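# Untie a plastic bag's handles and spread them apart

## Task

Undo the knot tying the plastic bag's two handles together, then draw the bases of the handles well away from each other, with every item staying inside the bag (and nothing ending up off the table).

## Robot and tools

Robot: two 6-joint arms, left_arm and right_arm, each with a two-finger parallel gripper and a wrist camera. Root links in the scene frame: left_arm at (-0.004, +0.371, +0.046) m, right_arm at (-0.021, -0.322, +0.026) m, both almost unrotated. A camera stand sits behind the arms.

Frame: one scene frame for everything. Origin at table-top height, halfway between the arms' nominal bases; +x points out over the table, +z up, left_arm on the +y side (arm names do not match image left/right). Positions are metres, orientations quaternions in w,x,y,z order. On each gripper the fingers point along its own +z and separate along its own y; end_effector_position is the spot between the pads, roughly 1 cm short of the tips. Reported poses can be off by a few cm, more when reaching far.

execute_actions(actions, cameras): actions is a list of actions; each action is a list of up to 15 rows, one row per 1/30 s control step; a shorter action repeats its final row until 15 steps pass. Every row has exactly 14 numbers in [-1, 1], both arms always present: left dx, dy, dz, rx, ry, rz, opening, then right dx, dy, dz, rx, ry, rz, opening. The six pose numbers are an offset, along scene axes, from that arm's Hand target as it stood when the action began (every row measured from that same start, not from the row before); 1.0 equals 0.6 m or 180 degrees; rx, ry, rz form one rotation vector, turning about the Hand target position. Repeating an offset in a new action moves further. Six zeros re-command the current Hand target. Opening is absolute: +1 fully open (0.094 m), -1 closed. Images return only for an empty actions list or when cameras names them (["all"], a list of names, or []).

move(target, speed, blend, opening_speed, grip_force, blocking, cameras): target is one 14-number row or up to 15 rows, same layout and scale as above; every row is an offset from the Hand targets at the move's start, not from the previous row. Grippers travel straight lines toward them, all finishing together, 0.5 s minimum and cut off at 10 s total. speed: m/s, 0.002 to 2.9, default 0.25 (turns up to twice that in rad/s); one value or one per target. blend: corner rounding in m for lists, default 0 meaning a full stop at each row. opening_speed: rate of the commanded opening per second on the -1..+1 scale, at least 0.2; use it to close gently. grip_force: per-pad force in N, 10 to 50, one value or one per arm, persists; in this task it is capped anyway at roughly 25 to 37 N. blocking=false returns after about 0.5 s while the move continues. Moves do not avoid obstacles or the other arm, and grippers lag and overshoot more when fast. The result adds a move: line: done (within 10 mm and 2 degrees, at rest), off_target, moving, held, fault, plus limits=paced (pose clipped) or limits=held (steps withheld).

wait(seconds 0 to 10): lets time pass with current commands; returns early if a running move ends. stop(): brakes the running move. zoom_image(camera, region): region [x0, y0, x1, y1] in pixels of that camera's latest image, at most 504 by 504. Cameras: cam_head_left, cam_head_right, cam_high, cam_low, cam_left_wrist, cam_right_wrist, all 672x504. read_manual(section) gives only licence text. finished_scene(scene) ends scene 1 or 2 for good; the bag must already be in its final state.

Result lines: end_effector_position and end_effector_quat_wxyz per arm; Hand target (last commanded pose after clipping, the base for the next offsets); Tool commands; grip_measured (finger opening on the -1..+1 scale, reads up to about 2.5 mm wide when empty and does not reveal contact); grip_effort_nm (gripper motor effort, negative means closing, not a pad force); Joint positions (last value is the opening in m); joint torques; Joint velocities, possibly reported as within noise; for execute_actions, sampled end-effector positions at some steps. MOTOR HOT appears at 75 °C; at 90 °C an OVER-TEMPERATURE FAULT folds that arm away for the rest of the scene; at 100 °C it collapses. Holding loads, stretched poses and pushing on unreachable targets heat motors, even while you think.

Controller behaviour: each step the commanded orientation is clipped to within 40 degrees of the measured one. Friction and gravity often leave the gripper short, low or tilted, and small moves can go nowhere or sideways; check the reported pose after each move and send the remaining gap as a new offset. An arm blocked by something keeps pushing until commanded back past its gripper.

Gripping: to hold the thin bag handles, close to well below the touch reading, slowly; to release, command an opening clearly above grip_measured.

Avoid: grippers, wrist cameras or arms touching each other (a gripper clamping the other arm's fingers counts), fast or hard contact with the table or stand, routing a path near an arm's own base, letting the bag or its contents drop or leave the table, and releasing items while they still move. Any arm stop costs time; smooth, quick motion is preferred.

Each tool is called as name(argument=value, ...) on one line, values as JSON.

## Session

execute_actions(actions=[])

zoom_image(camera="cam_high", region=[250, 180, 450, 380])

Scene clock: 0.00 s.
left_arm: end_effector_position=(+0.3807, +0.3862, +0.1357) grip_measured=+1.000 grip_effort_nm=n/a end_effector_quat_wxyz=(+0.587, -0.058, +0.806, +0.052) | right_arm: end_effector_position=(+0.3598, -0.3081, +0.1113) grip_measured=+1.000 grip_effort_nm=n/a end_effector_quat_wxyz=(+0.585, -0.011, +0.811, +0.000)
Joint positions: left_arm=[-0.041 1.548 0.311 0.92 -0.199 -0.049 0.094] | right_arm=[0.043 1.545 0.289 0.935 0.037 -0.002 0.094]
Joint velocities: within noise
Joint torques (N m): no reading
Heat: left arm: 32 °C; right arm: 41 °C.
Hand target: left_arm +0.3824, +0.3861, +0.1394; +0.591, -0.059, +0.803, +0.051 | right_arm +0.3618, -0.3080, +0.1154; +0.590, -0.011, +0.807, +0.000
Tool commands: left_gripper/opening=+1.0 right_gripper/opening=+1.0

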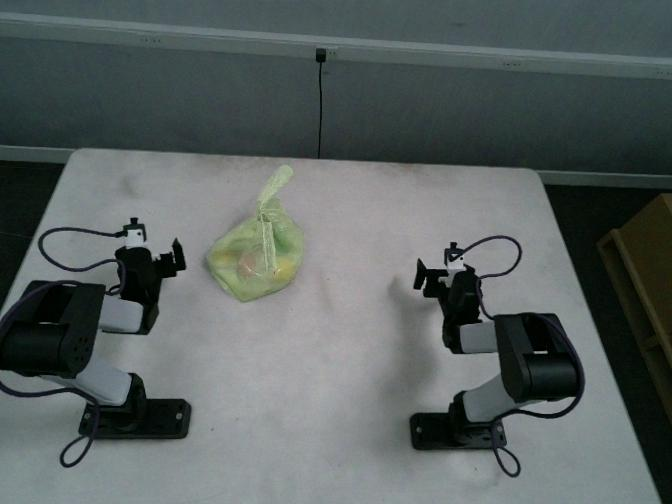

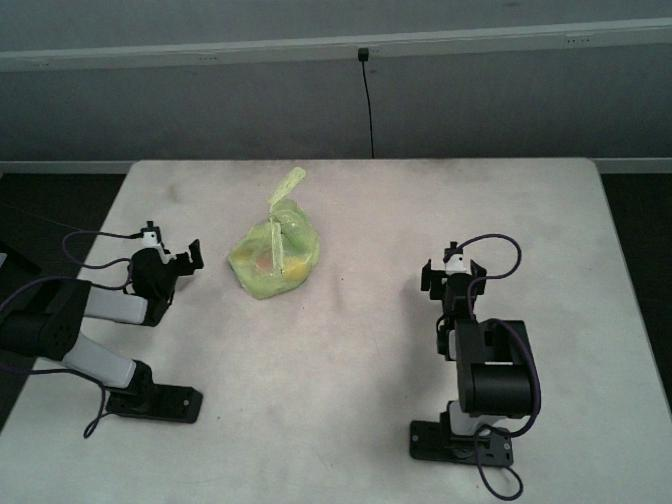

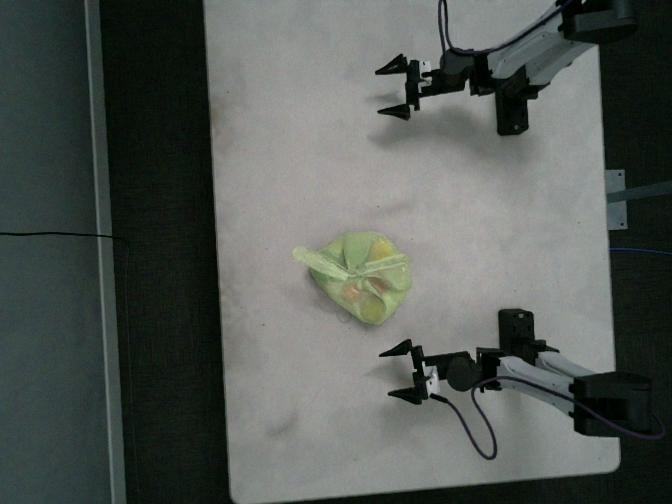

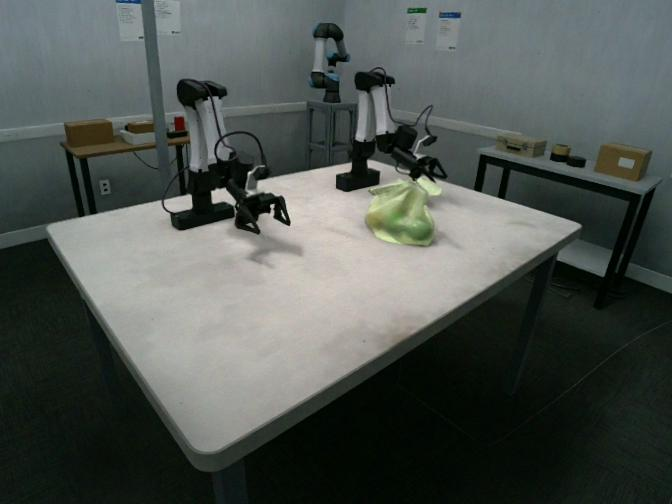

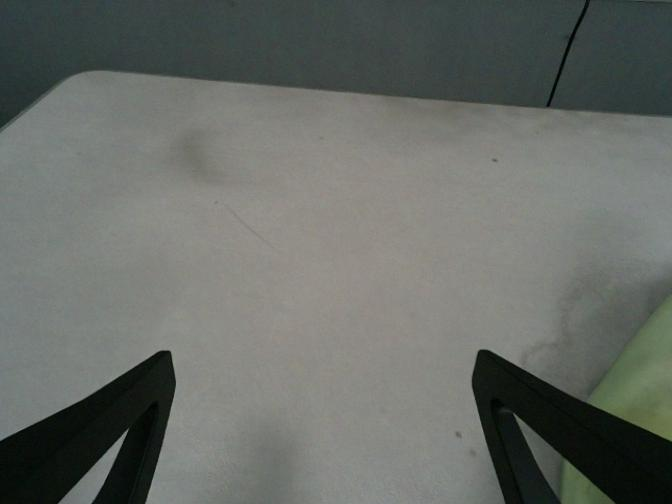

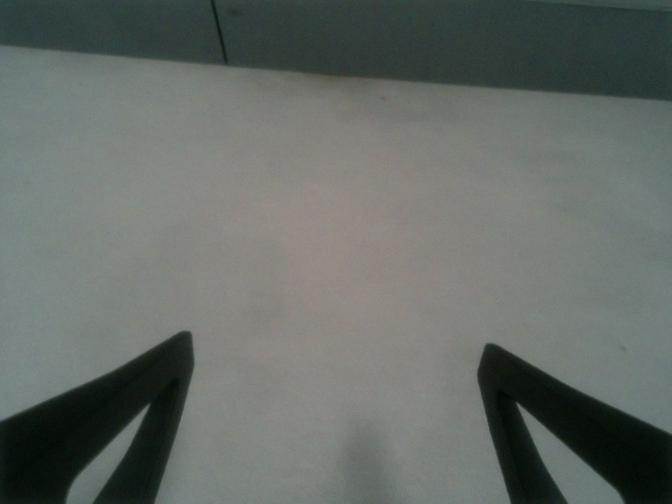

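Scaled by 2.520 from the camera's 672x504 image, which has a finer 960x720 frame.

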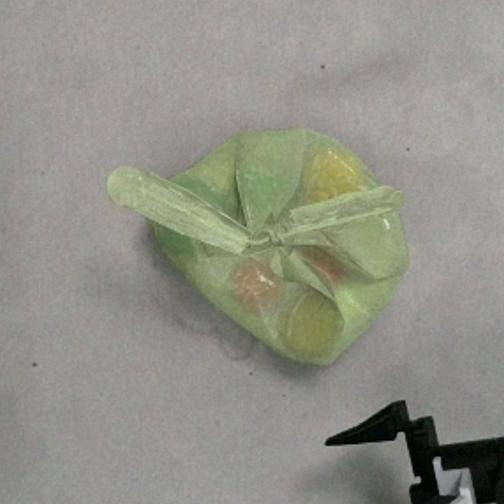

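move(target=[-0.02,-0.427,0.27,0,0.2,0,-0.3,0.03,0.38,0.26,0,0.14,0,-0.3], speed=0.4, cameras=["cam_left_wrist","cam_right_wrist","cam_high"])

zoom_image(camera="cam_left_wrist", region=[240, 100, 490, 300])

zoom_image(camera="cam_right_wrist", region=[130, 150, 380, 350])

Scene clock: 5.63 s.
left_arm: end_effector_position=(+0.3676, +0.1309, +0.3038) grip_measured=-0.298 grip_effort_nm=-0.10 end_effector_quat_wxyz=(+0.319, -0.035, +0.945, +0.067) | right_arm: end_effector_position=(+0.3759, -0.0786, +0.2685) grip_measured=-0.299 grip_effort_nm=-0.08 end_effector_quat_wxyz=(+0.399, -0.019, +0.917, +0.006)
Joint positions: left_arm=[-0.775 1.959 2.148 -1.375 -0.557 -0.746 0.033] | right_arm=[0.715 1.74 1.675 -0.813 0.483 0.504 0.033]
Joint torques (N m): left_arm=[-0.29 -9.1 8.31 0.69 -0.28 -0.15] | right_arm=[-0.53 -8.46 11.26 1.75 0.43 0.07]
Heat: left arm: 33 °C; right arm: 42 °C.
Hand target: left_arm +0.3704, +0.1300, +0.3016; +0.314, -0.040, +0.946, +0.067 | right_arm +0.3797, -0.0799, +0.2715; +0.400, -0.011, +0.917, +0.003
Off the commanded pose: left_arm 0.004 m, 1 deg | right_arm 0.005 m, 1 deg.
move: done
Images, in order (width x height): cam_high 672x504, cam_left_wrist 672x504, cam_right_wrist 672x504.

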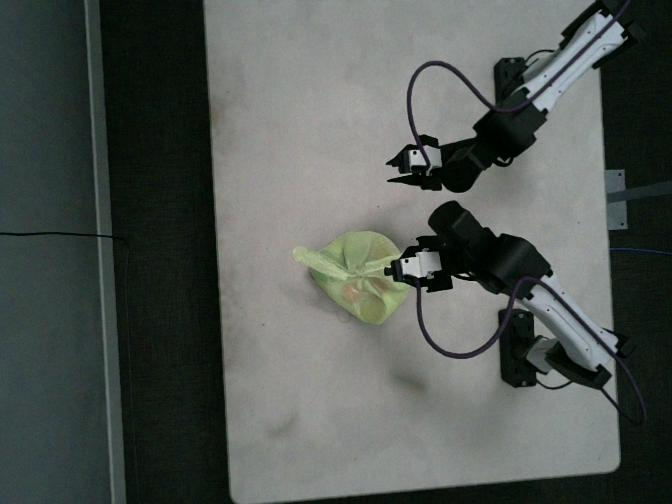

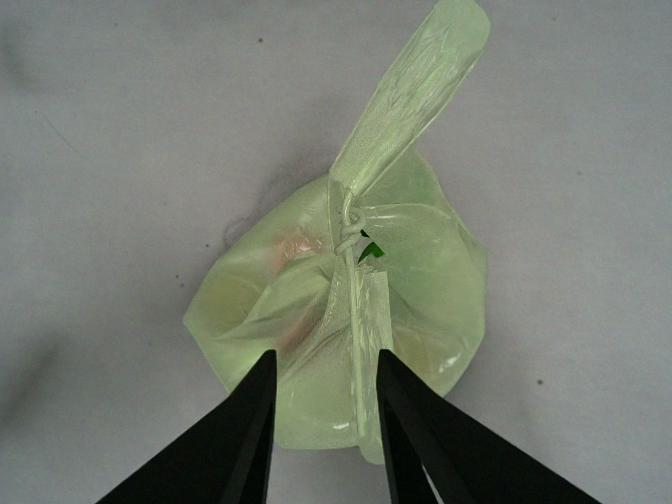

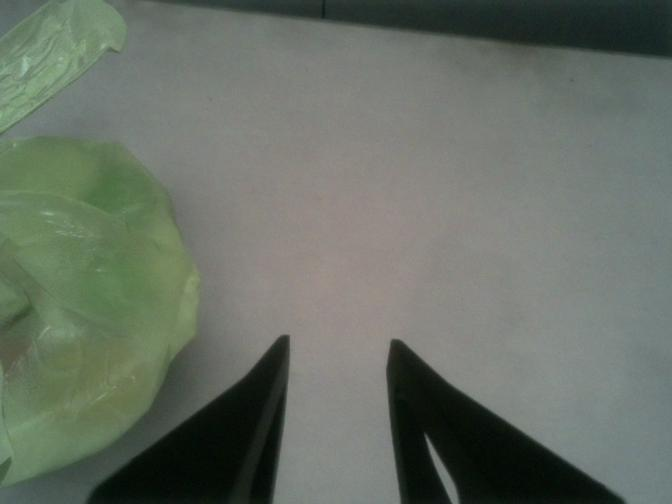

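Scaled by 2.016 from the camera's 672x504 image, which has a finer 960x720 frame.

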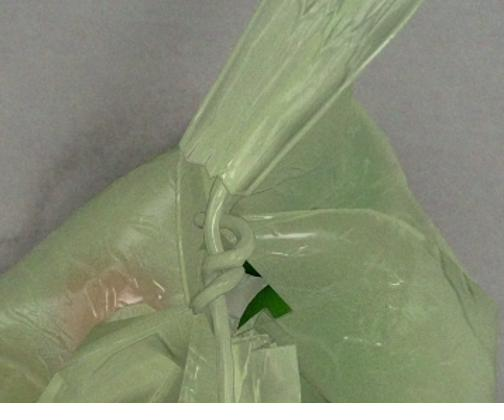

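Scaled by 2.016 from the camera's 672x504 image, which has a finer 960x720 frame.

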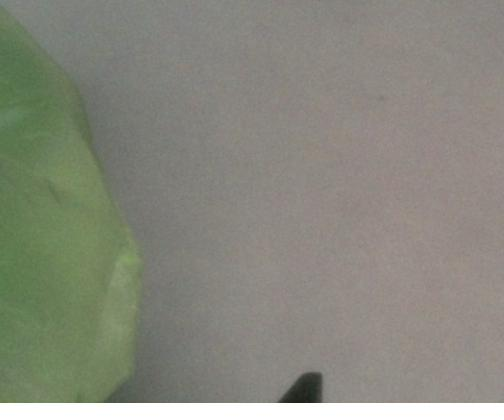

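zoom_image(camera="cam_left_wrist", region=[310, 175, 400, 275])

Scaled by 5.040 from the camera's 672x504 image, which has a finer 960x720 frame.

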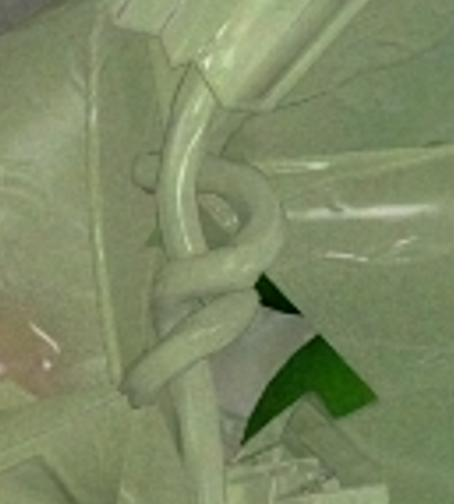

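move(target=[0.111,0.02,-0.118,0.039,0.211,-0.267,-0.3,0,0,0,0,0,0,-0.3], speed=0.25, cameras=["cam_left_wrist"])

zoom_image(camera="cam_left_wrist", region=[250, 200, 420, 370])

Scene clock: 22.60 s.
left_arm: end_effector_position=(+0.4353, +0.1437, +0.2340) grip_measured=-0.298 grip_effort_nm=-0.10 end_effector_quat_wxyz=(+0.141, +0.375, +0.916, -0.008) | right_arm: end_effector_position=(+0.3759, -0.0786, +0.2685) grip_measured=-0.299 grip_effort_nm=-0.08 end_effector_quat_wxyz=(+0.399, -0.019, +0.917, +0.006)
Joint positions: left_arm=[-0.472 2.349 2.623 -1.561 -0.009 0.299 0.033] | right_arm=[0.715 1.74 1.675 -0.813 0.483 0.504 0.033]
Joint torques (N m): left_arm=[-0.68 -11.93 7.84 0.6 0.12 0.03] | right_arm=[-0.46 -8.35 11.28 1.73 0.42 0.1]
Heat: left arm: 35 °C; right arm: 43 °C.
Hand target: left_arm +0.4371, +0.1421, +0.2307; +0.000, +0.383, +0.924, +0.000 | right_arm +0.3797, -0.0799, +0.2715; +0.399, -0.011, +0.917, +0.003
Off the commanded pose: left_arm 0.004 m, 16 deg | right_arm 0.005 m, 1 deg.
joint sent to its limit (left arm) — joint 4 (wrist pitch), lower limit. The joint targets are off in orientation, not in position.
move: off_target (left_arm)
Images, in order (width x height): cam_left_wrist 672x504.

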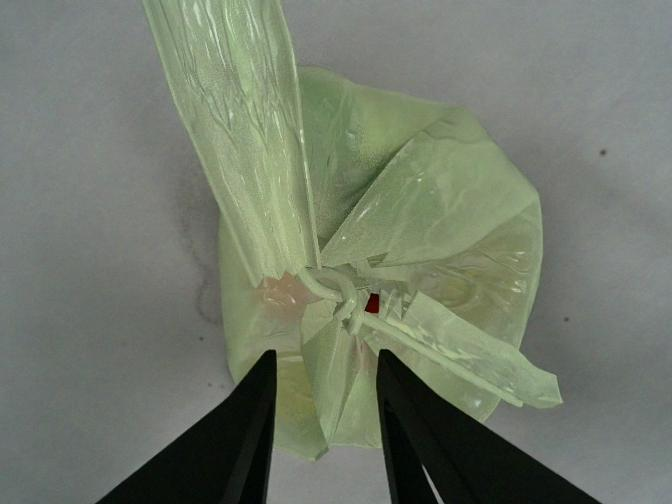

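Scaled by 2.965 from the camera's 672x504 image, which has a finer 960x720 frame.

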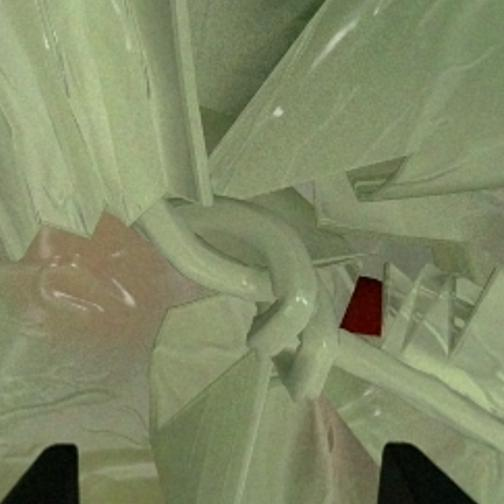

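move(target=[[-0.0105,-0.003,-0.088,0,0,0,-0.4,0,0,0,0,0,0,-0.4],[-0.0105,-0.003,-0.088,0,0,0,-1,0,0,0,0,0,0,-0.4]], speed=0.12, cameras=["cam_left_wrist"])

zoom_image(camera="cam_left_wrist", region=[220, 220, 470, 420])

Scene clock: 32.07 s.
left_arm: end_effector_position=(+0.4353, +0.1437, +0.1906) grip_measured=-0.854 grip_effort_nm=-0.60 end_effector_quat_wxyz=(+0.090, +0.378, +0.921, -0.004) | right_arm: end_effector_position=(+0.3759, -0.0786, +0.2685) grip_measured=-0.398 grip_effort_nm=-0.08 end_effector_quat_wxyz=(+0.399, -0.019, +0.917, +0.006)
Joint positions: left_arm=[-0.472 2.423 2.594 -1.562 -0.009 0.3 0.007] | right_arm=[0.715 1.74 1.675 -0.813 0.483 0.504 0.028]
Joint torques (N m): left_arm=[-1.63 -12.49 5.34 0.42 0.11 -0.06] | right_arm=[-0.47 -8.36 11.23 1.74 0.41 0.08]
Heat: left arm: 37 °C; right arm: 45 °C.
Hand target: left_arm +0.4308, +0.1403, +0.1779; +0.000, +0.383, +0.924, +0.000 | right_arm +0.3797, -0.0799, +0.2715; +0.399, -0.011, +0.917, +0.003
Off the commanded pose: left_arm 0.014 m, 10 deg | right_arm 0.005 m, 1 deg.
joint sent to its limit (left arm) — joint 4 (wrist pitch), lower limit. The joint targets are off in orientation, not in position.
move: off_target (left_arm); target 2's new opening was sent with left_arm's hand 0.014 m and 10 deg from that target
Images, in order (width x height): cam_left_wrist 672x504.

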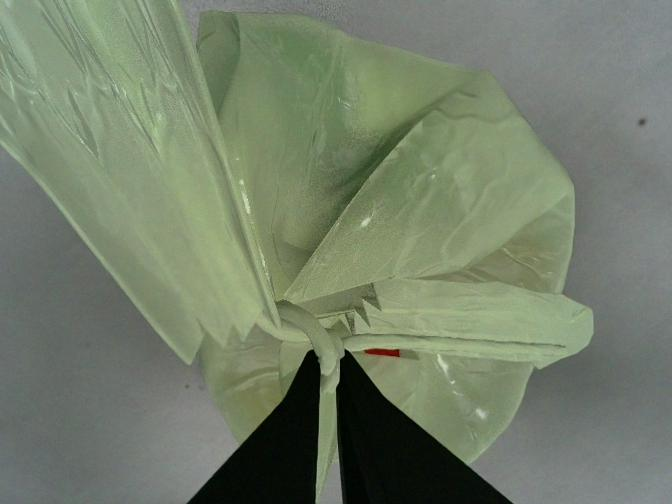

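Scaled by 2.016 from the camera's 672x504 image, which has a finer 960x720 frame.

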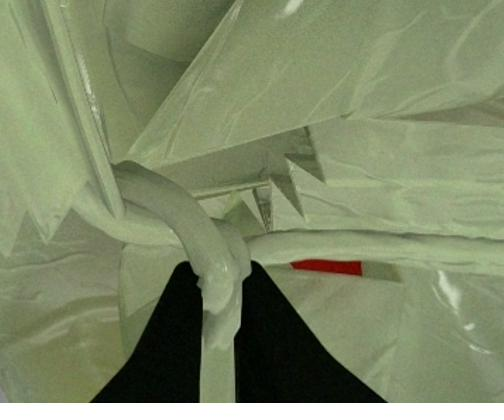

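move(target=[[0,0,0,0,0,0,-0.45,0,0,0,0,0,0,-0.4],[-0.008,0.017,-0.028,0,0,0,-0.45,0,0,0,0,0,0,-0.4]], speed=0.1, cameras=["cam_left_wrist"])

zoom_image(camera="cam_left_wrist", region=[220, 220, 470, 420])

Scene clock: 37.03 s.
left_arm: end_effector_position=(+0.4279, +0.1475, +0.1755) grip_measured=-0.452 grip_effort_nm=0.10 end_effector_quat_wxyz=(+0.063, +0.381, +0.922, -0.001) | right_arm: end_effector_position=(+0.3759, -0.0786, +0.2685) grip_measured=-0.398 grip_effort_nm=-0.08 end_effector_quat_wxyz=(+0.399, -0.019, +0.917, +0.006)
Joint positions: left_arm=[-0.472 2.423 2.539 -1.562 -0.009 0.304 0.026] | right_arm=[0.715 1.74 1.675 -0.813 0.483 0.504 0.028]
Joint torques (N m): left_arm=[-0.2 -12.04 5.29 0.32 0.12 0.06] | right_arm=[-0.55 -8.35 11.21 1.74 0.41 0.09]
Heat: left arm: 39 °C; right arm: 46 °C.
Hand target: left_arm +0.4260, +0.1505, +0.1611; +0.000, +0.383, +0.924, +0.000 | right_arm +0.3797, -0.0799, +0.2715; +0.399, -0.011, +0.917, +0.003
Off the commanded pose: left_arm 0.015 m, 7 deg | right_arm 0.005 m, 1 deg.
joint sent to its limit (left arm) — joint 4 (wrist pitch), lower limit. The joint targets are off in orientation, not in position.
move: off_target (left_arm)
Images, in order (width x height): cam_left_wrist 672x504.

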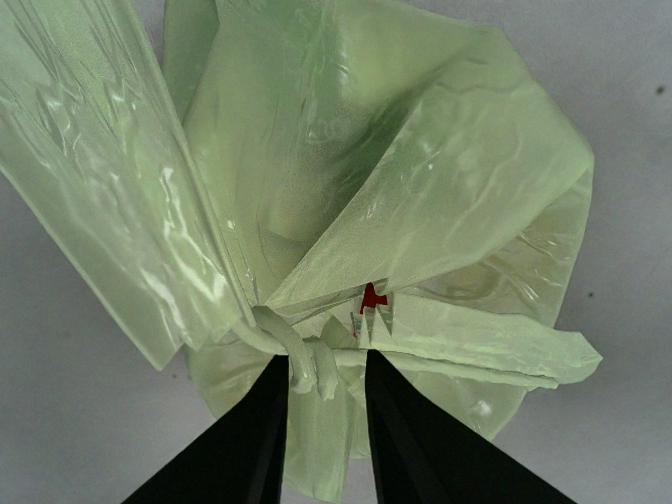

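Scaled by 2.016 from the camera's 672x504 image, which has a finer 960x720 frame.

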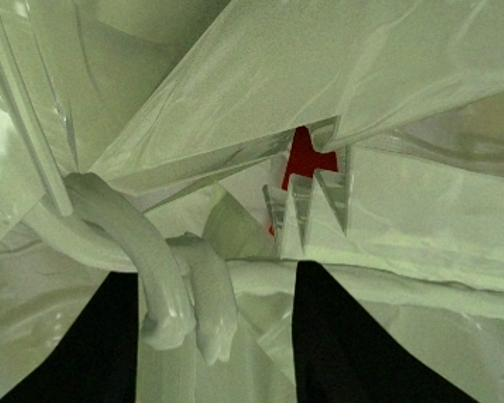

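move(target=[[0,0,0.02,0,0,0,-0.55,0,0,0,0,0,0,-0.4],[-0.021,0.009,0.02,0,0,0,-0.55,0,0,0,0,0,0,-0.4],[-0.021,0.009,-0.014,0,0,0,-0.55,0,0,0,0,0,0,-0.4],[-0.021,0.009,-0.014,0,0,0,-1,0,0,0,0,0,0,-0.4]], speed=0.1, cameras=["cam_left_wrist"])

zoom_image(camera="cam_left_wrist", region=[220, 220, 470, 420])

Scene clock: 43.83 s.
left_arm: end_effector_position=(+0.4167, +0.1533, +0.1560) grip_measured=-0.830 grip_effort_nm=-0.60 end_effector_quat_wxyz=(+0.025, +0.382, +0.924, +0.002) | right_arm: end_effector_position=(+0.3759, -0.0786, +0.2685) grip_measured=-0.398 grip_effort_nm=-0.08 end_effector_quat_wxyz=(+0.399, -0.019, +0.917, +0.006)
Joint positions: left_arm=[-0.472 2.423 2.464 -1.562 -0.009 0.305 0.008] | right_arm=[0.715 1.74 1.675 -0.813 0.483 0.504 0.028]
Joint torques (N m): left_arm=[-0.42 -14.35 5.11 0.2 0.11 0.01] | right_arm=[-0.49 -8.32 11.26 1.74 0.41 0.09]
Heat: left arm: 42 °C; right arm: 47 °C.
Hand target: left_arm +0.4135, +0.1559, +0.1527; +0.000, +0.383, +0.924, +0.000 | right_arm +0.3797, -0.0799, +0.2715; +0.399, -0.011, +0.917, +0.003
Off the commanded pose: left_arm 0.005 m, 3 deg | right_arm 0.005 m, 1 deg.
joint sent to its limit (left arm) — joint 4 (wrist pitch), lower limit. The joint targets still meet the commanded pose.
move: off_target (left_arm); target 4's new opening was sent with left_arm's hand 0.005 m and 3 deg from that target
Images, in order (width x height): cam_left_wrist 672x504.

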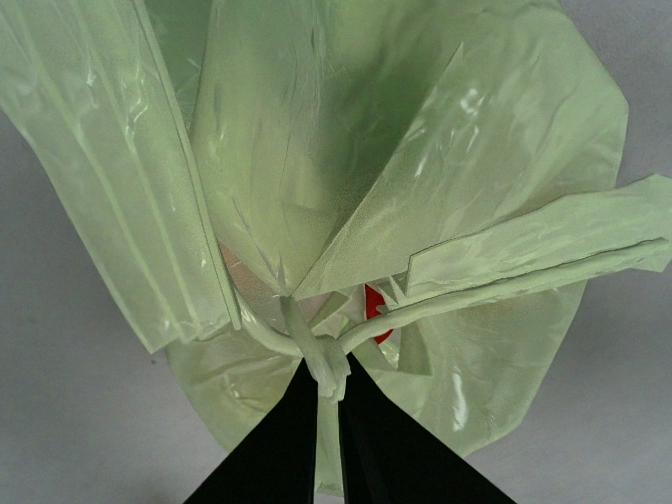

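Scaled by 2.016 from the camera's 672x504 image, which has a finer 960x720 frame.

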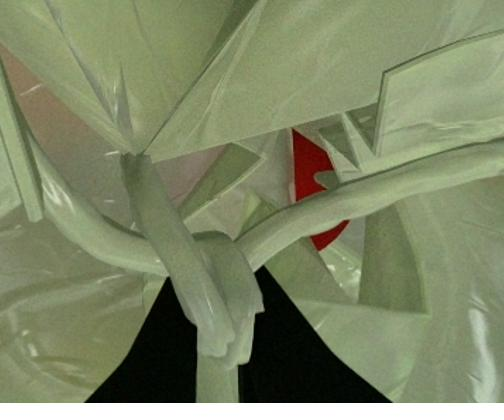

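move(target=[[0,0,0,0,0,0,-0.5,0,0,0,0,0,0,-0.4],[0.044,-0.021,0.12,0,0,0.16,-0.4,-0.08,0.165,0,0,0,0.2,-0.4]], speed=0.2, cameras=["cam_left_wrist","cam_right_wrist"])

zoom_image(camera="cam_left_wrist", region=[220, 200, 470, 400])

zoom_image(camera="cam_right_wrist", region=[220, 50, 470, 300])

Scene clock: 55.60 s.
left_arm: end_effector_position=(+0.4392, +0.1416, +0.1998) grip_measured=-0.402 grip_effort_nm=0.10 end_effector_quat_wxyz=(+0.102, +0.147, +0.983, -0.030) | right_arm: end_effector_position=(+0.3336, +0.0139, +0.2621) grip_measured=-0.398 grip_effort_nm=-0.08 end_effector_quat_wxyz=(+0.368, -0.287, +0.877, +0.114)
Joint positions: left_arm=[-0.472 2.423 2.628 -1.563 -0.009 -0.182 0.028] | right_arm=[0.796 1.74 1.647 -0.695 0.133 0.117 0.028]
Joint torques (N m): left_arm=[-0.28 -17.77 7.86 0.5 0.06 -0.11] | right_arm=[0.42 -11.34 8.9 2.4 0.01 -0.14]
Heat: left arm: 48 °C; right arm: 48 °C.
Hand target: left_arm +0.4399, +0.1433, +0.2247; +0.000, +0.141, +0.990, +0.000 | right_arm +0.3317, +0.0191, +0.2715; +0.379, -0.294, +0.868, +0.126
Off the commanded pose: left_arm 0.025 m, 12 deg | right_arm 0.011 m, 2 deg.
joint sent to its limit (left arm) — joint 4 (wrist pitch), lower limit. The joint targets are off in orientation, not in position.
move: off_target (left_arm, right_arm); target 2's new opening was sent with left_arm's hand 0.025 m and 12 deg from that target
Images, in order (width x height): cam_left_wrist 672x504, cam_right_wrist 672x504.

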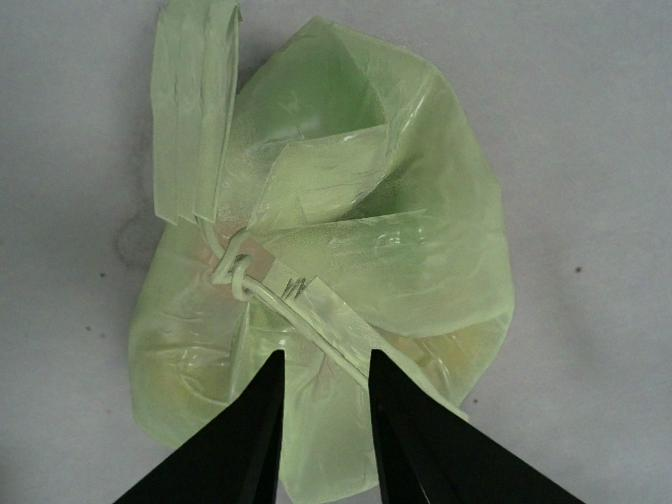

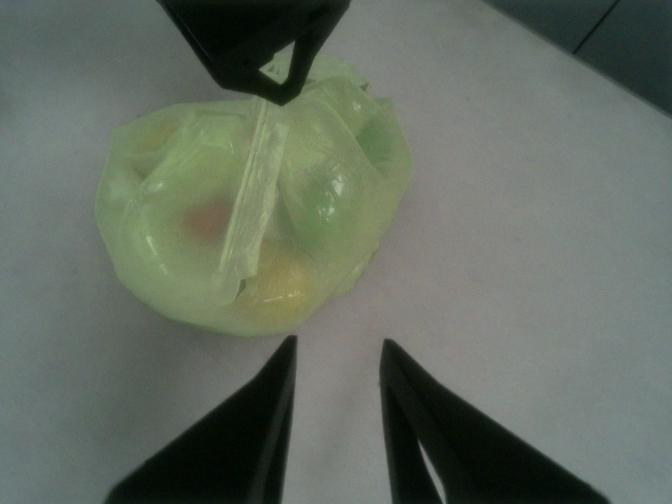

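Scaled by 2.016 from the camera's 672x504 image, which has a finer 960x720 frame.

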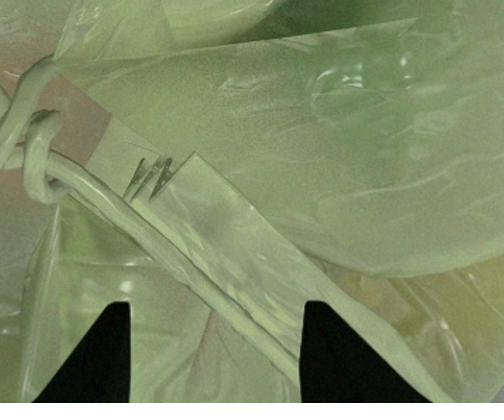

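Scaled by 2.016 from the camera's 672x504 image, which has a finer 960x720 frame.

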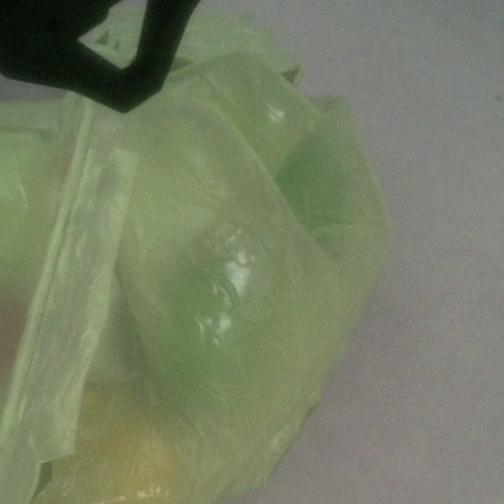

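zoom_image(camera="cam_left_wrist", region=[170, 190, 290, 330])

Scaled by 3.600 from the camera's 672x504 image, which has a finer 960x720 frame.

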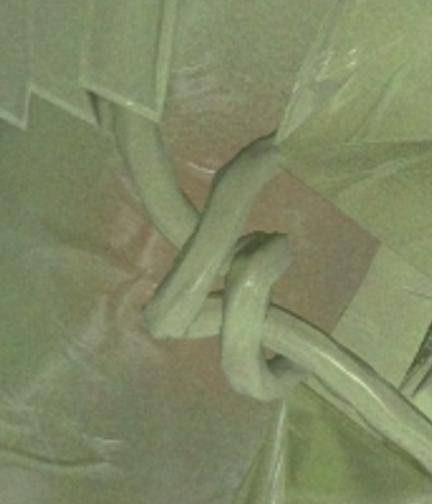

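move(target=[0.063,0.033,-0.01,0,0,-0.18,-0.4,0,0,0,0,0,0,-0.4], speed=0.2, cameras=["cam_left_wrist"])

zoom_image(camera="cam_left_wrist", region=[220, 200, 420, 400])

Scene clock: 66.80 s.
left_arm: end_effector_position=(+0.4738, +0.1611, +0.2245) grip_measured=-0.402 grip_effort_nm=0.10 end_effector_quat_wxyz=(+0.167, +0.403, +0.900, -0.005) | right_arm: end_effector_position=(+0.3336, +0.0139, +0.2621) grip_measured=-0.398 grip_effort_nm=-0.08 end_effector_quat_wxyz=(+0.368, -0.287, +0.877, +0.114)
Joint positions: left_arm=[-0.401 2.475 2.802 -1.563 0.014 0.431 0.028] | right_arm=[0.796 1.74 1.647 -0.695 0.133 0.117 0.028]
Joint torques (N m): left_arm=[-0.57 -12.34 7.79 0.7 -0.03 0.07] | right_arm=[0.35 -11.4 8.8 2.4 -0.01 -0.15]
Heat: left arm: 54 °C; right arm: 48 °C.
Hand target: left_arm +0.4776, +0.1630, +0.2188; +0.000, +0.412, +0.911, +0.000 | right_arm +0.3317, +0.0191, +0.2715; +0.379, -0.294, +0.868, +0.126
Off the commanded pose: left_arm 0.007 m, 19 deg | right_arm 0.011 m, 2 deg.
joint sent to its limit (left arm) — joint 4 (wrist pitch), lower limit. The joint targets are off in orientation, not in position.
move: off_target (left_arm, right_arm)
Images, in order (width x height): cam_left_wrist 672x504.

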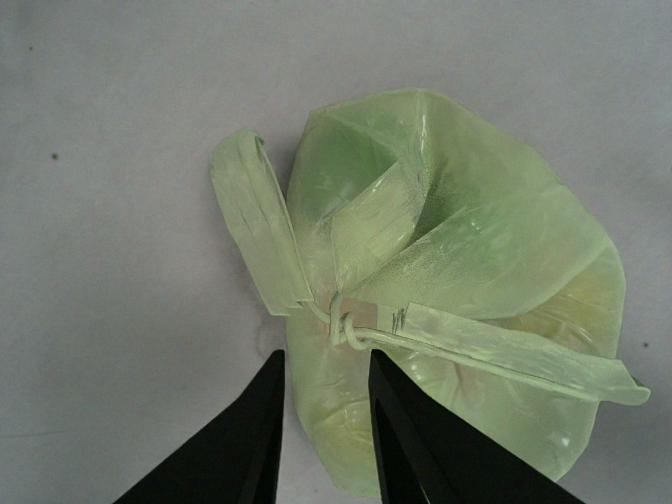

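Scaled by 2.520 from the camera's 672x504 image, which has a finer 960x720 frame.

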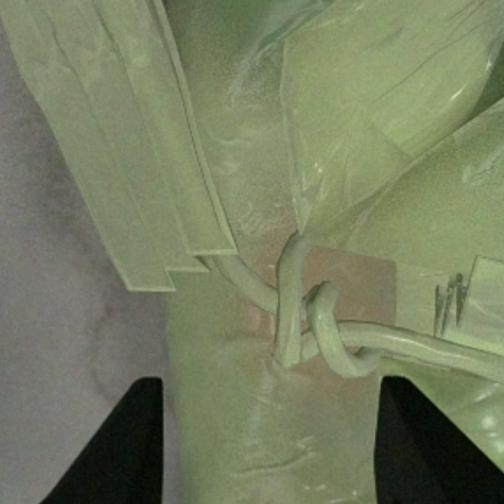

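move(target=[0.0,0.005,-0.095,0,0,0,-0.45,0,0,0,0,0,0,-0.4], speed=0.12, cameras=["cam_left_wrist"])

zoom_image(camera="cam_left_wrist", region=[220, 220, 420, 420])

Scene clock: 74.70 s.
left_arm: end_effector_position=(+0.4776, +0.1599, +0.1768) grip_measured=-0.448 grip_effort_nm=-0.10 end_effector_quat_wxyz=(+0.120, +0.409, +0.905, -0.004) | right_arm: end_effector_position=(+0.3336, +0.0139, +0.2621) grip_measured=-0.398 grip_effort_nm=-0.08 end_effector_quat_wxyz=(+0.368, -0.287, +0.877, +0.114)
Joint positions: left_arm=[-0.401 2.569 2.802 -1.563 0.011 0.438 0.026] | right_arm=[0.796 1.74 1.647 -0.695 0.133 0.117 0.028]
Joint torques (N m): left_arm=[-0.13 -13.18 5.05 0.54 -0.01 0.03] | right_arm=[0.39 -11.37 8.8 2.4 -0.01 -0.15]
Heat: left arm: 52 °C; right arm: 48 °C.
Hand target: left_arm +0.4776, +0.1661, +0.1618; +0.000, +0.412, +0.911, +0.000 | right_arm +0.3317, +0.0191, +0.2715; +0.379, -0.294, +0.868, +0.126
Off the commanded pose: left_arm 0.016 m, 14 deg | right_arm 0.011 m, 2 deg.
joint sent to its limit (left arm) — joint 4 (wrist pitch), lower limit. The joint targets are off in orientation, not in position.
move: off_target (left_arm, right_arm)
Images, in order (width x height): cam_left_wrist 672x504.

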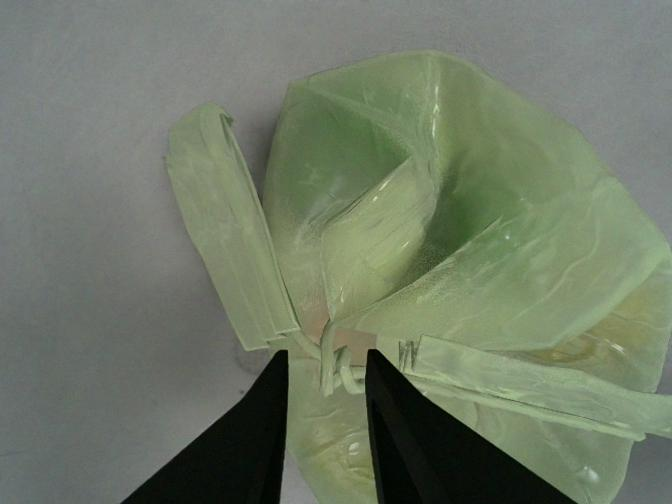

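Scaled by 2.520 from the camera's 672x504 image, which has a finer 960x720 frame.

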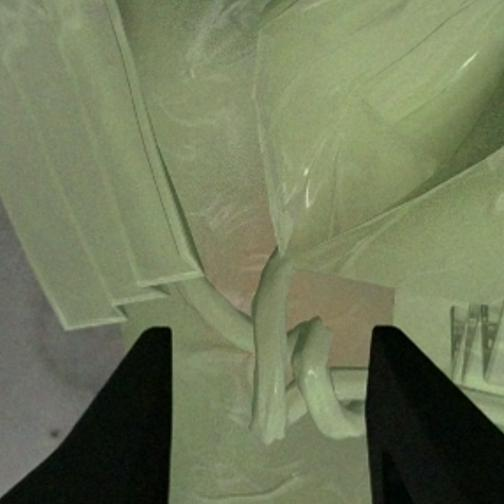

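move(target=[[0.007,-0.003,-0.058,0,0,0,-0.5,0,0,0,0,0,0,-0.4],[0.007,-0.003,-0.058,0,0,0,-1,0,0,0,0,0,0,-0.4]], speed=0.12, cameras=["cam_left_wrist"])

zoom_image(camera="cam_left_wrist", region=[220, 220, 420, 420])

Scene clock: 82.93 s.
left_arm: end_effector_position=(+0.4781, +0.1598, +0.1318) grip_measured=-0.971 grip_effort_nm=-0.60 end_effector_quat_wxyz=(+0.077, +0.410, +0.909, -0.004) | right_arm: end_effector_position=(+0.3336, +0.0139, +0.2621) grip_measured=-0.398 grip_effort_nm=-0.08 end_effector_quat_wxyz=(+0.368, -0.287, +0.877, +0.114)
Joint positions: left_arm=[-0.401 2.662 2.81 -1.563 0.01 0.438 0.001] | right_arm=[0.796 1.74 1.647 -0.695 0.133 0.117 0.028]
Joint torques (N m): left_arm=[-0.14 -13.76 7.95 0.39 -0.03 0.02] | right_arm=[0.36 -11.38 8.84 2.4 -0.01 -0.13]
Heat: left arm: 52 °C; right arm: 48 °C.
Hand target: left_arm +0.4818, +0.1642, +0.1269; +0.000, +0.412, +0.911, +0.000 | right_arm +0.3317, +0.0191, +0.2715; +0.379, -0.294, +0.868, +0.126
Off the commanded pose: left_arm 0.008 m, 9 deg | right_arm 0.011 m, 2 deg.
joint sent to its limit (left arm) — joint 4 (wrist pitch), lower limit. The joint targets are off in orientation, not in position.
move: off_target (left_arm, right_arm); target 2's new opening was sent with left_arm's hand 0.008 m and 9 deg from that target
Images, in order (width x height): cam_left_wrist 672x504.

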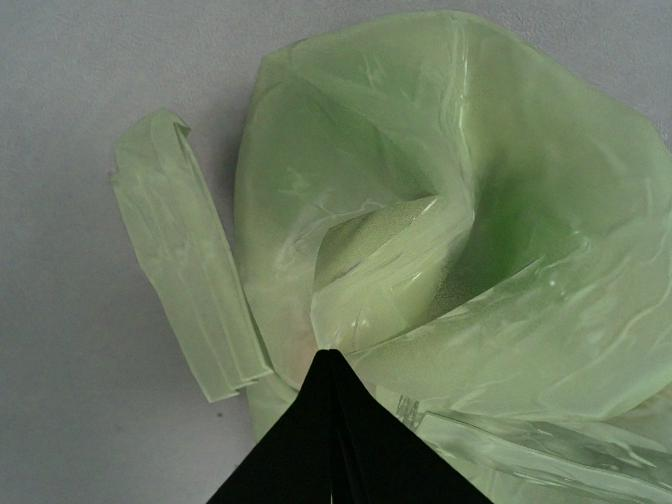

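Scaled by 2.520 from the camera's 672x504 image, which has a finer 960x720 frame.

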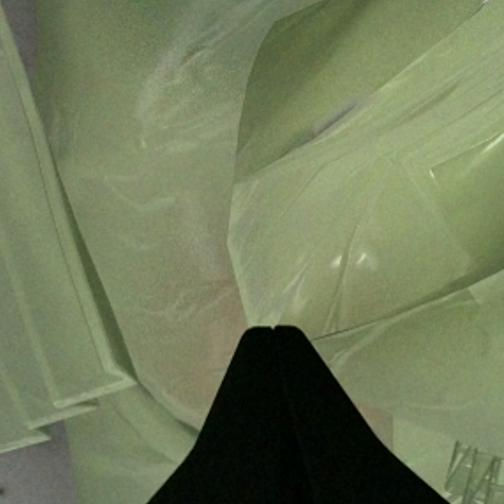

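move(target=[[0,0,0.01,0,0,0,-0.5,0,0,0,0,0,0,-0.4],[-0.005,0.016,0.01,0,0,0,-0.5,0,0,0,0,0,0,-0.4],[-0.005,0.016,-0.04,0,0,0,-0.5,0,0,0,0,0,0,-0.4]], speed=0.12, cameras=["cam_left_wrist"])

zoom_image(camera="cam_left_wrist", region=[220, 220, 420, 420])

Scene clock: 88.53 s.
left_arm: end_effector_position=(+0.4784, +0.1696, +0.1117) grip_measured=-0.502 grip_effort_nm=0.10 end_effector_quat_wxyz=(+0.054, +0.410, +0.911, -0.003) | right_arm: end_effector_position=(+0.3336, +0.0139, +0.2621) grip_measured=-0.398 grip_effort_nm=-0.08 end_effector_quat_wxyz=(+0.368, -0.287, +0.877, +0.114)
Joint positions: left_arm=[-0.384 2.694 2.794 -1.563 0.01 0.454 0.023] | right_arm=[0.796 1.74 1.647 -0.695 0.133 0.117 0.028]
Joint velocities: left_arm=[within noise] | right_arm=[-0.046 -0.012 -0.012 -0.007 0.022 -0.007 0]
Joint torques (N m): left_arm=[-0.4 -14.17 6.75 0.32 -0.03 0.02] | right_arm=[0.36 -11.4 8.85 2.39 -0.01 -0.14]
Heat: left arm: 51 °C; right arm: 49 °C.
Hand target: left_arm +0.4789, +0.1738, +0.1030; +0.000, +0.412, +0.911, +0.000 | right_arm +0.3317, +0.0190, +0.2715; +0.379, -0.294, +0.868, +0.126
Off the commanded pose: left_arm 0.010 m, 6 deg | right_arm 0.011 m, 2 deg.
joint sent to its limit (left arm) — joint 4 (wrist pitch), lower limit. The joint targets are off in orientation, not in position.
move: off_target (left_arm, right_arm)
Images, in order (width x height): cam_left_wrist 672x504.

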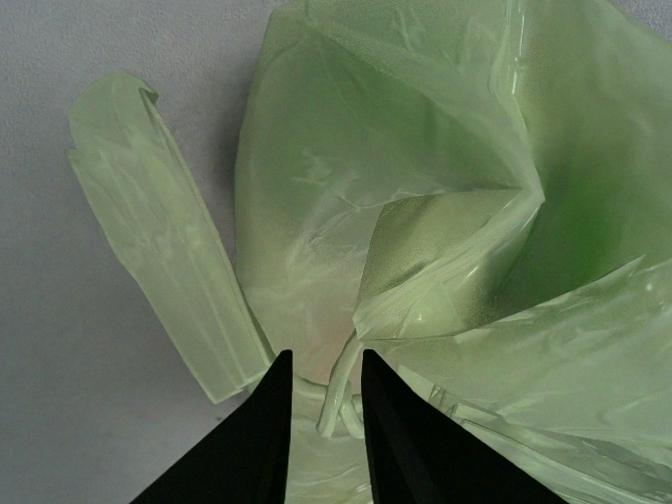

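Scaled by 2.520 from the camera's 672x504 image, which has a finer 960x720 frame.

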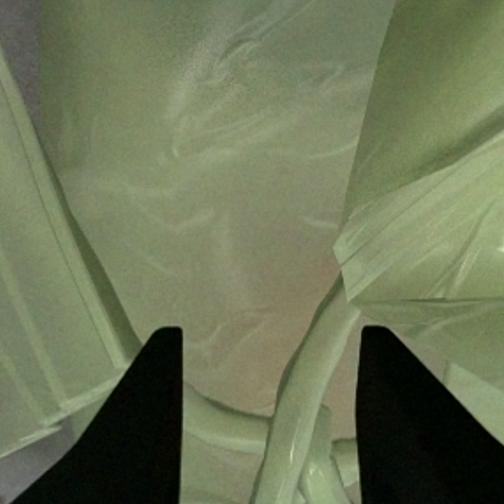

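move(target=[[0.0,-0.01,-0.012,0,0,0,-0.5,0,0,0,0,0,0,-0.4],[0.0,-0.01,-0.012,0,0,0,-1,0,0,0,0,0,0,-0.4]], speed=0.1, cameras=["cam_left_wrist"])

zoom_image(camera="cam_left_wrist", region=[220, 260, 420, 460])

Scene clock: 92.87 s.
left_arm: end_effector_position=(+0.4782, +0.1699, +0.1013) grip_measured=-0.881 grip_effort_nm=-0.60 end_effector_quat_wxyz=(+0.045, +0.410, +0.911, -0.003) | right_arm: end_effector_position=(+0.3336, +0.0139, +0.2621) grip_measured=-0.398 grip_effort_nm=-0.08 end_effector_quat_wxyz=(+0.368, -0.287, +0.877, +0.114)
Joint positions: left_arm=[-0.384 2.718 2.801 -1.564 0.009 0.454 0.006] | right_arm=[0.796 1.74 1.647 -0.695 0.133 0.117 0.028]
Joint torques (N m): left_arm=[-1.48 -13.93 7.98 0.28 -0.03 -0.07] | right_arm=[0.39 -11.4 8.85 2.4 -0.02 -0.13]
Heat: left arm: 51 °C; right arm: 49 °C.
Hand target: left_arm +0.4788, +0.1678, +0.0957; +0.000, +0.412, +0.911, +0.000 | right_arm +0.3317, +0.0190, +0.2715; +0.379, -0.294, +0.868, +0.126
Off the commanded pose: left_arm 0.006 m, 5 deg | right_arm 0.011 m, 2 deg.
joint sent to its limit (left arm) — joint 4 (wrist pitch), lower limit. The joint targets are off in orientation, not in position.
move: off_target (left_arm, right_arm); target 2's new opening was sent with left_arm's hand 0.006 m and 5 deg from that target
Images, in order (width x height): cam_left_wrist 672x504.

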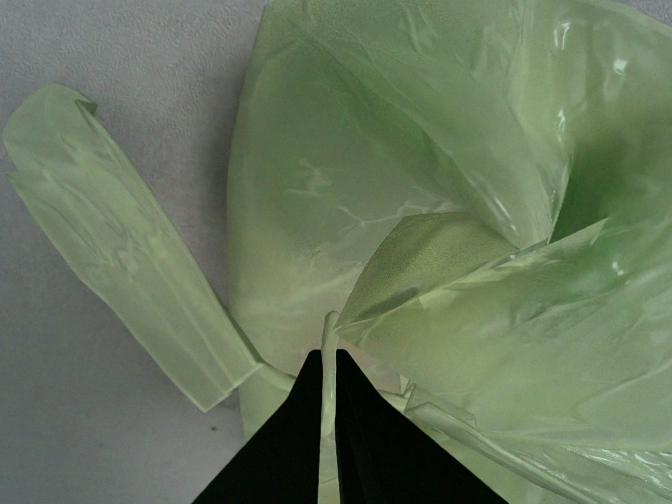

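Scaled by 2.520 from the camera's 672x504 image, which has a finer 960x720 frame.

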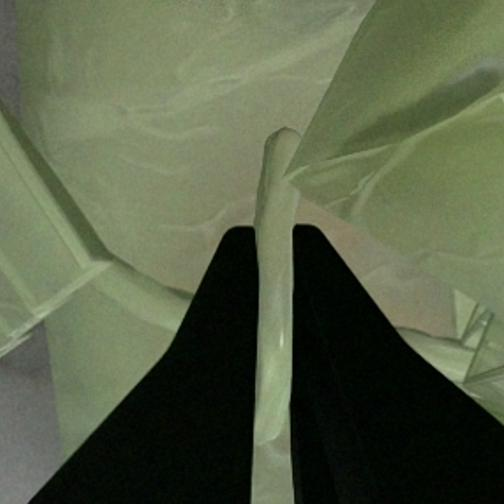

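move(target=[0.03,-0.02,0.16,0,0,0,-1,0,0,0,0,0,0,-0.4], speed=0.08, cameras=["cam_left_wrist","cam_right_wrist","cam_low","cam_head_left"])

zoom_image(camera="cam_left_wrist", region=[220, 260, 420, 460])

zoom_image(camera="cam_right_wrist", region=[200, 0, 450, 250])

Scene clock: 98.30 s.
left_arm: end_effector_position=(+0.4909, +0.1607, +0.1604) grip_measured=-0.881 grip_effort_nm=-0.60 end_effector_quat_wxyz=(+0.124, +0.409, +0.904, -0.001) | right_arm: end_effector_position=(+0.3336, +0.0139, +0.2621) grip_measured=-0.398 grip_effort_nm=-0.08 end_effector_quat_wxyz=(+0.368, -0.287, +0.877, +0.114)
Joint positions: left_arm=[-0.391 2.626 2.842 -1.537 0.009 0.451 0.006] | right_arm=[0.796 1.74 1.647 -0.695 0.133 0.117 0.028]
Joint torques (N m): left_arm=[-1.59 -19.37 8.06 0.71 -0.03 -0.12] | right_arm=[0.38 -11.36 8.79 2.41 0 -0.15]
Heat: left arm: 52 °C; right arm: 49 °C.
Hand target: left_arm +0.4968, +0.1557, +0.1918; +0.000, +0.412, +0.911, +0.000 | right_arm +0.3317, +0.0190, +0.2715; +0.379, -0.294, +0.868, +0.126
Off the commanded pose: left_arm 0.032 m, 14 deg | right_arm 0.011 m, 2 deg.
elbow stopped short (left arm): the move would have taken joint 3 (elbow) straighter than the controller allows.
move: off_target (left_arm, right_arm)
Images, in order (width x height): cam_head_left 672x504, cam_low 672x504, cam_left_wrist 672x504, cam_right_wrist 672x504.

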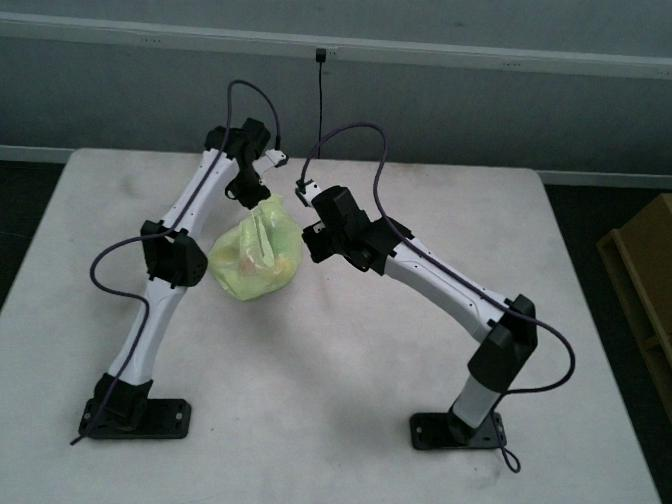

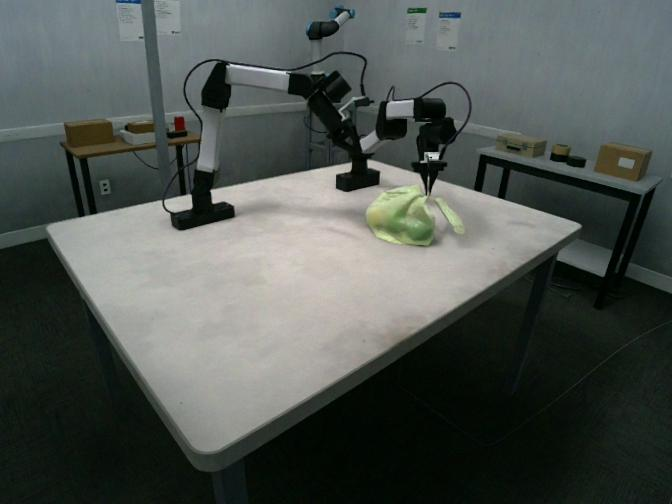

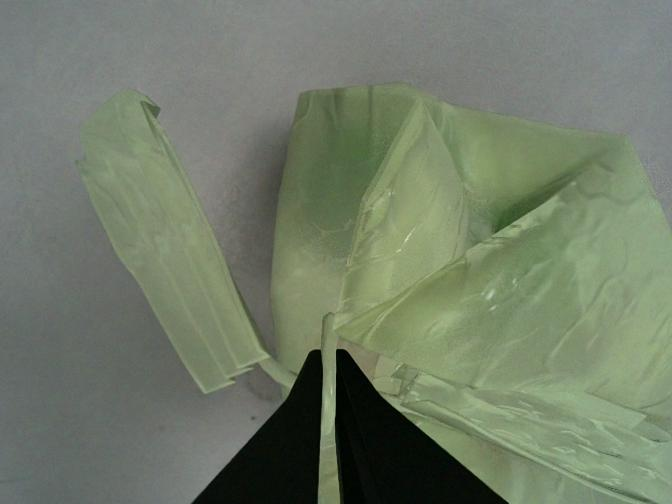

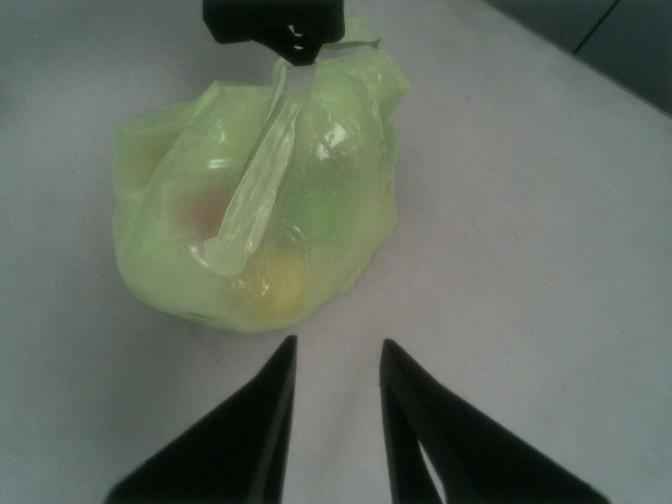

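Scaled by 2.520 from the camera's 672x504 image, which has a finer 960x720 frame.

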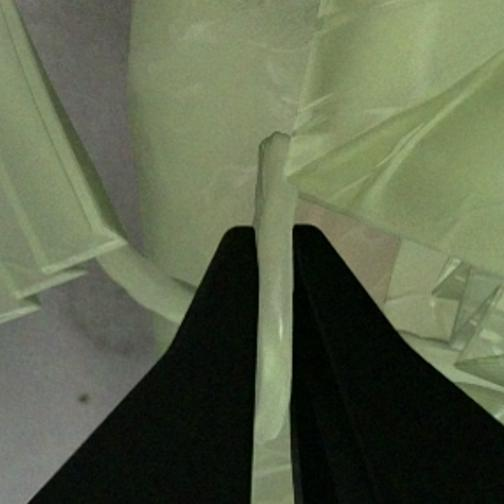

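Scaled by 2.016 from the camera's 672x504 image, which has a finer 960x720 frame.

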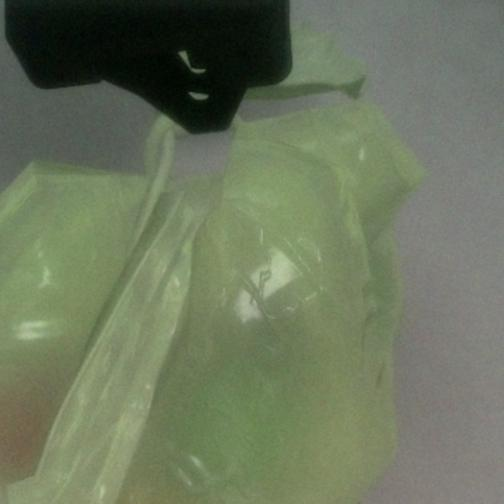

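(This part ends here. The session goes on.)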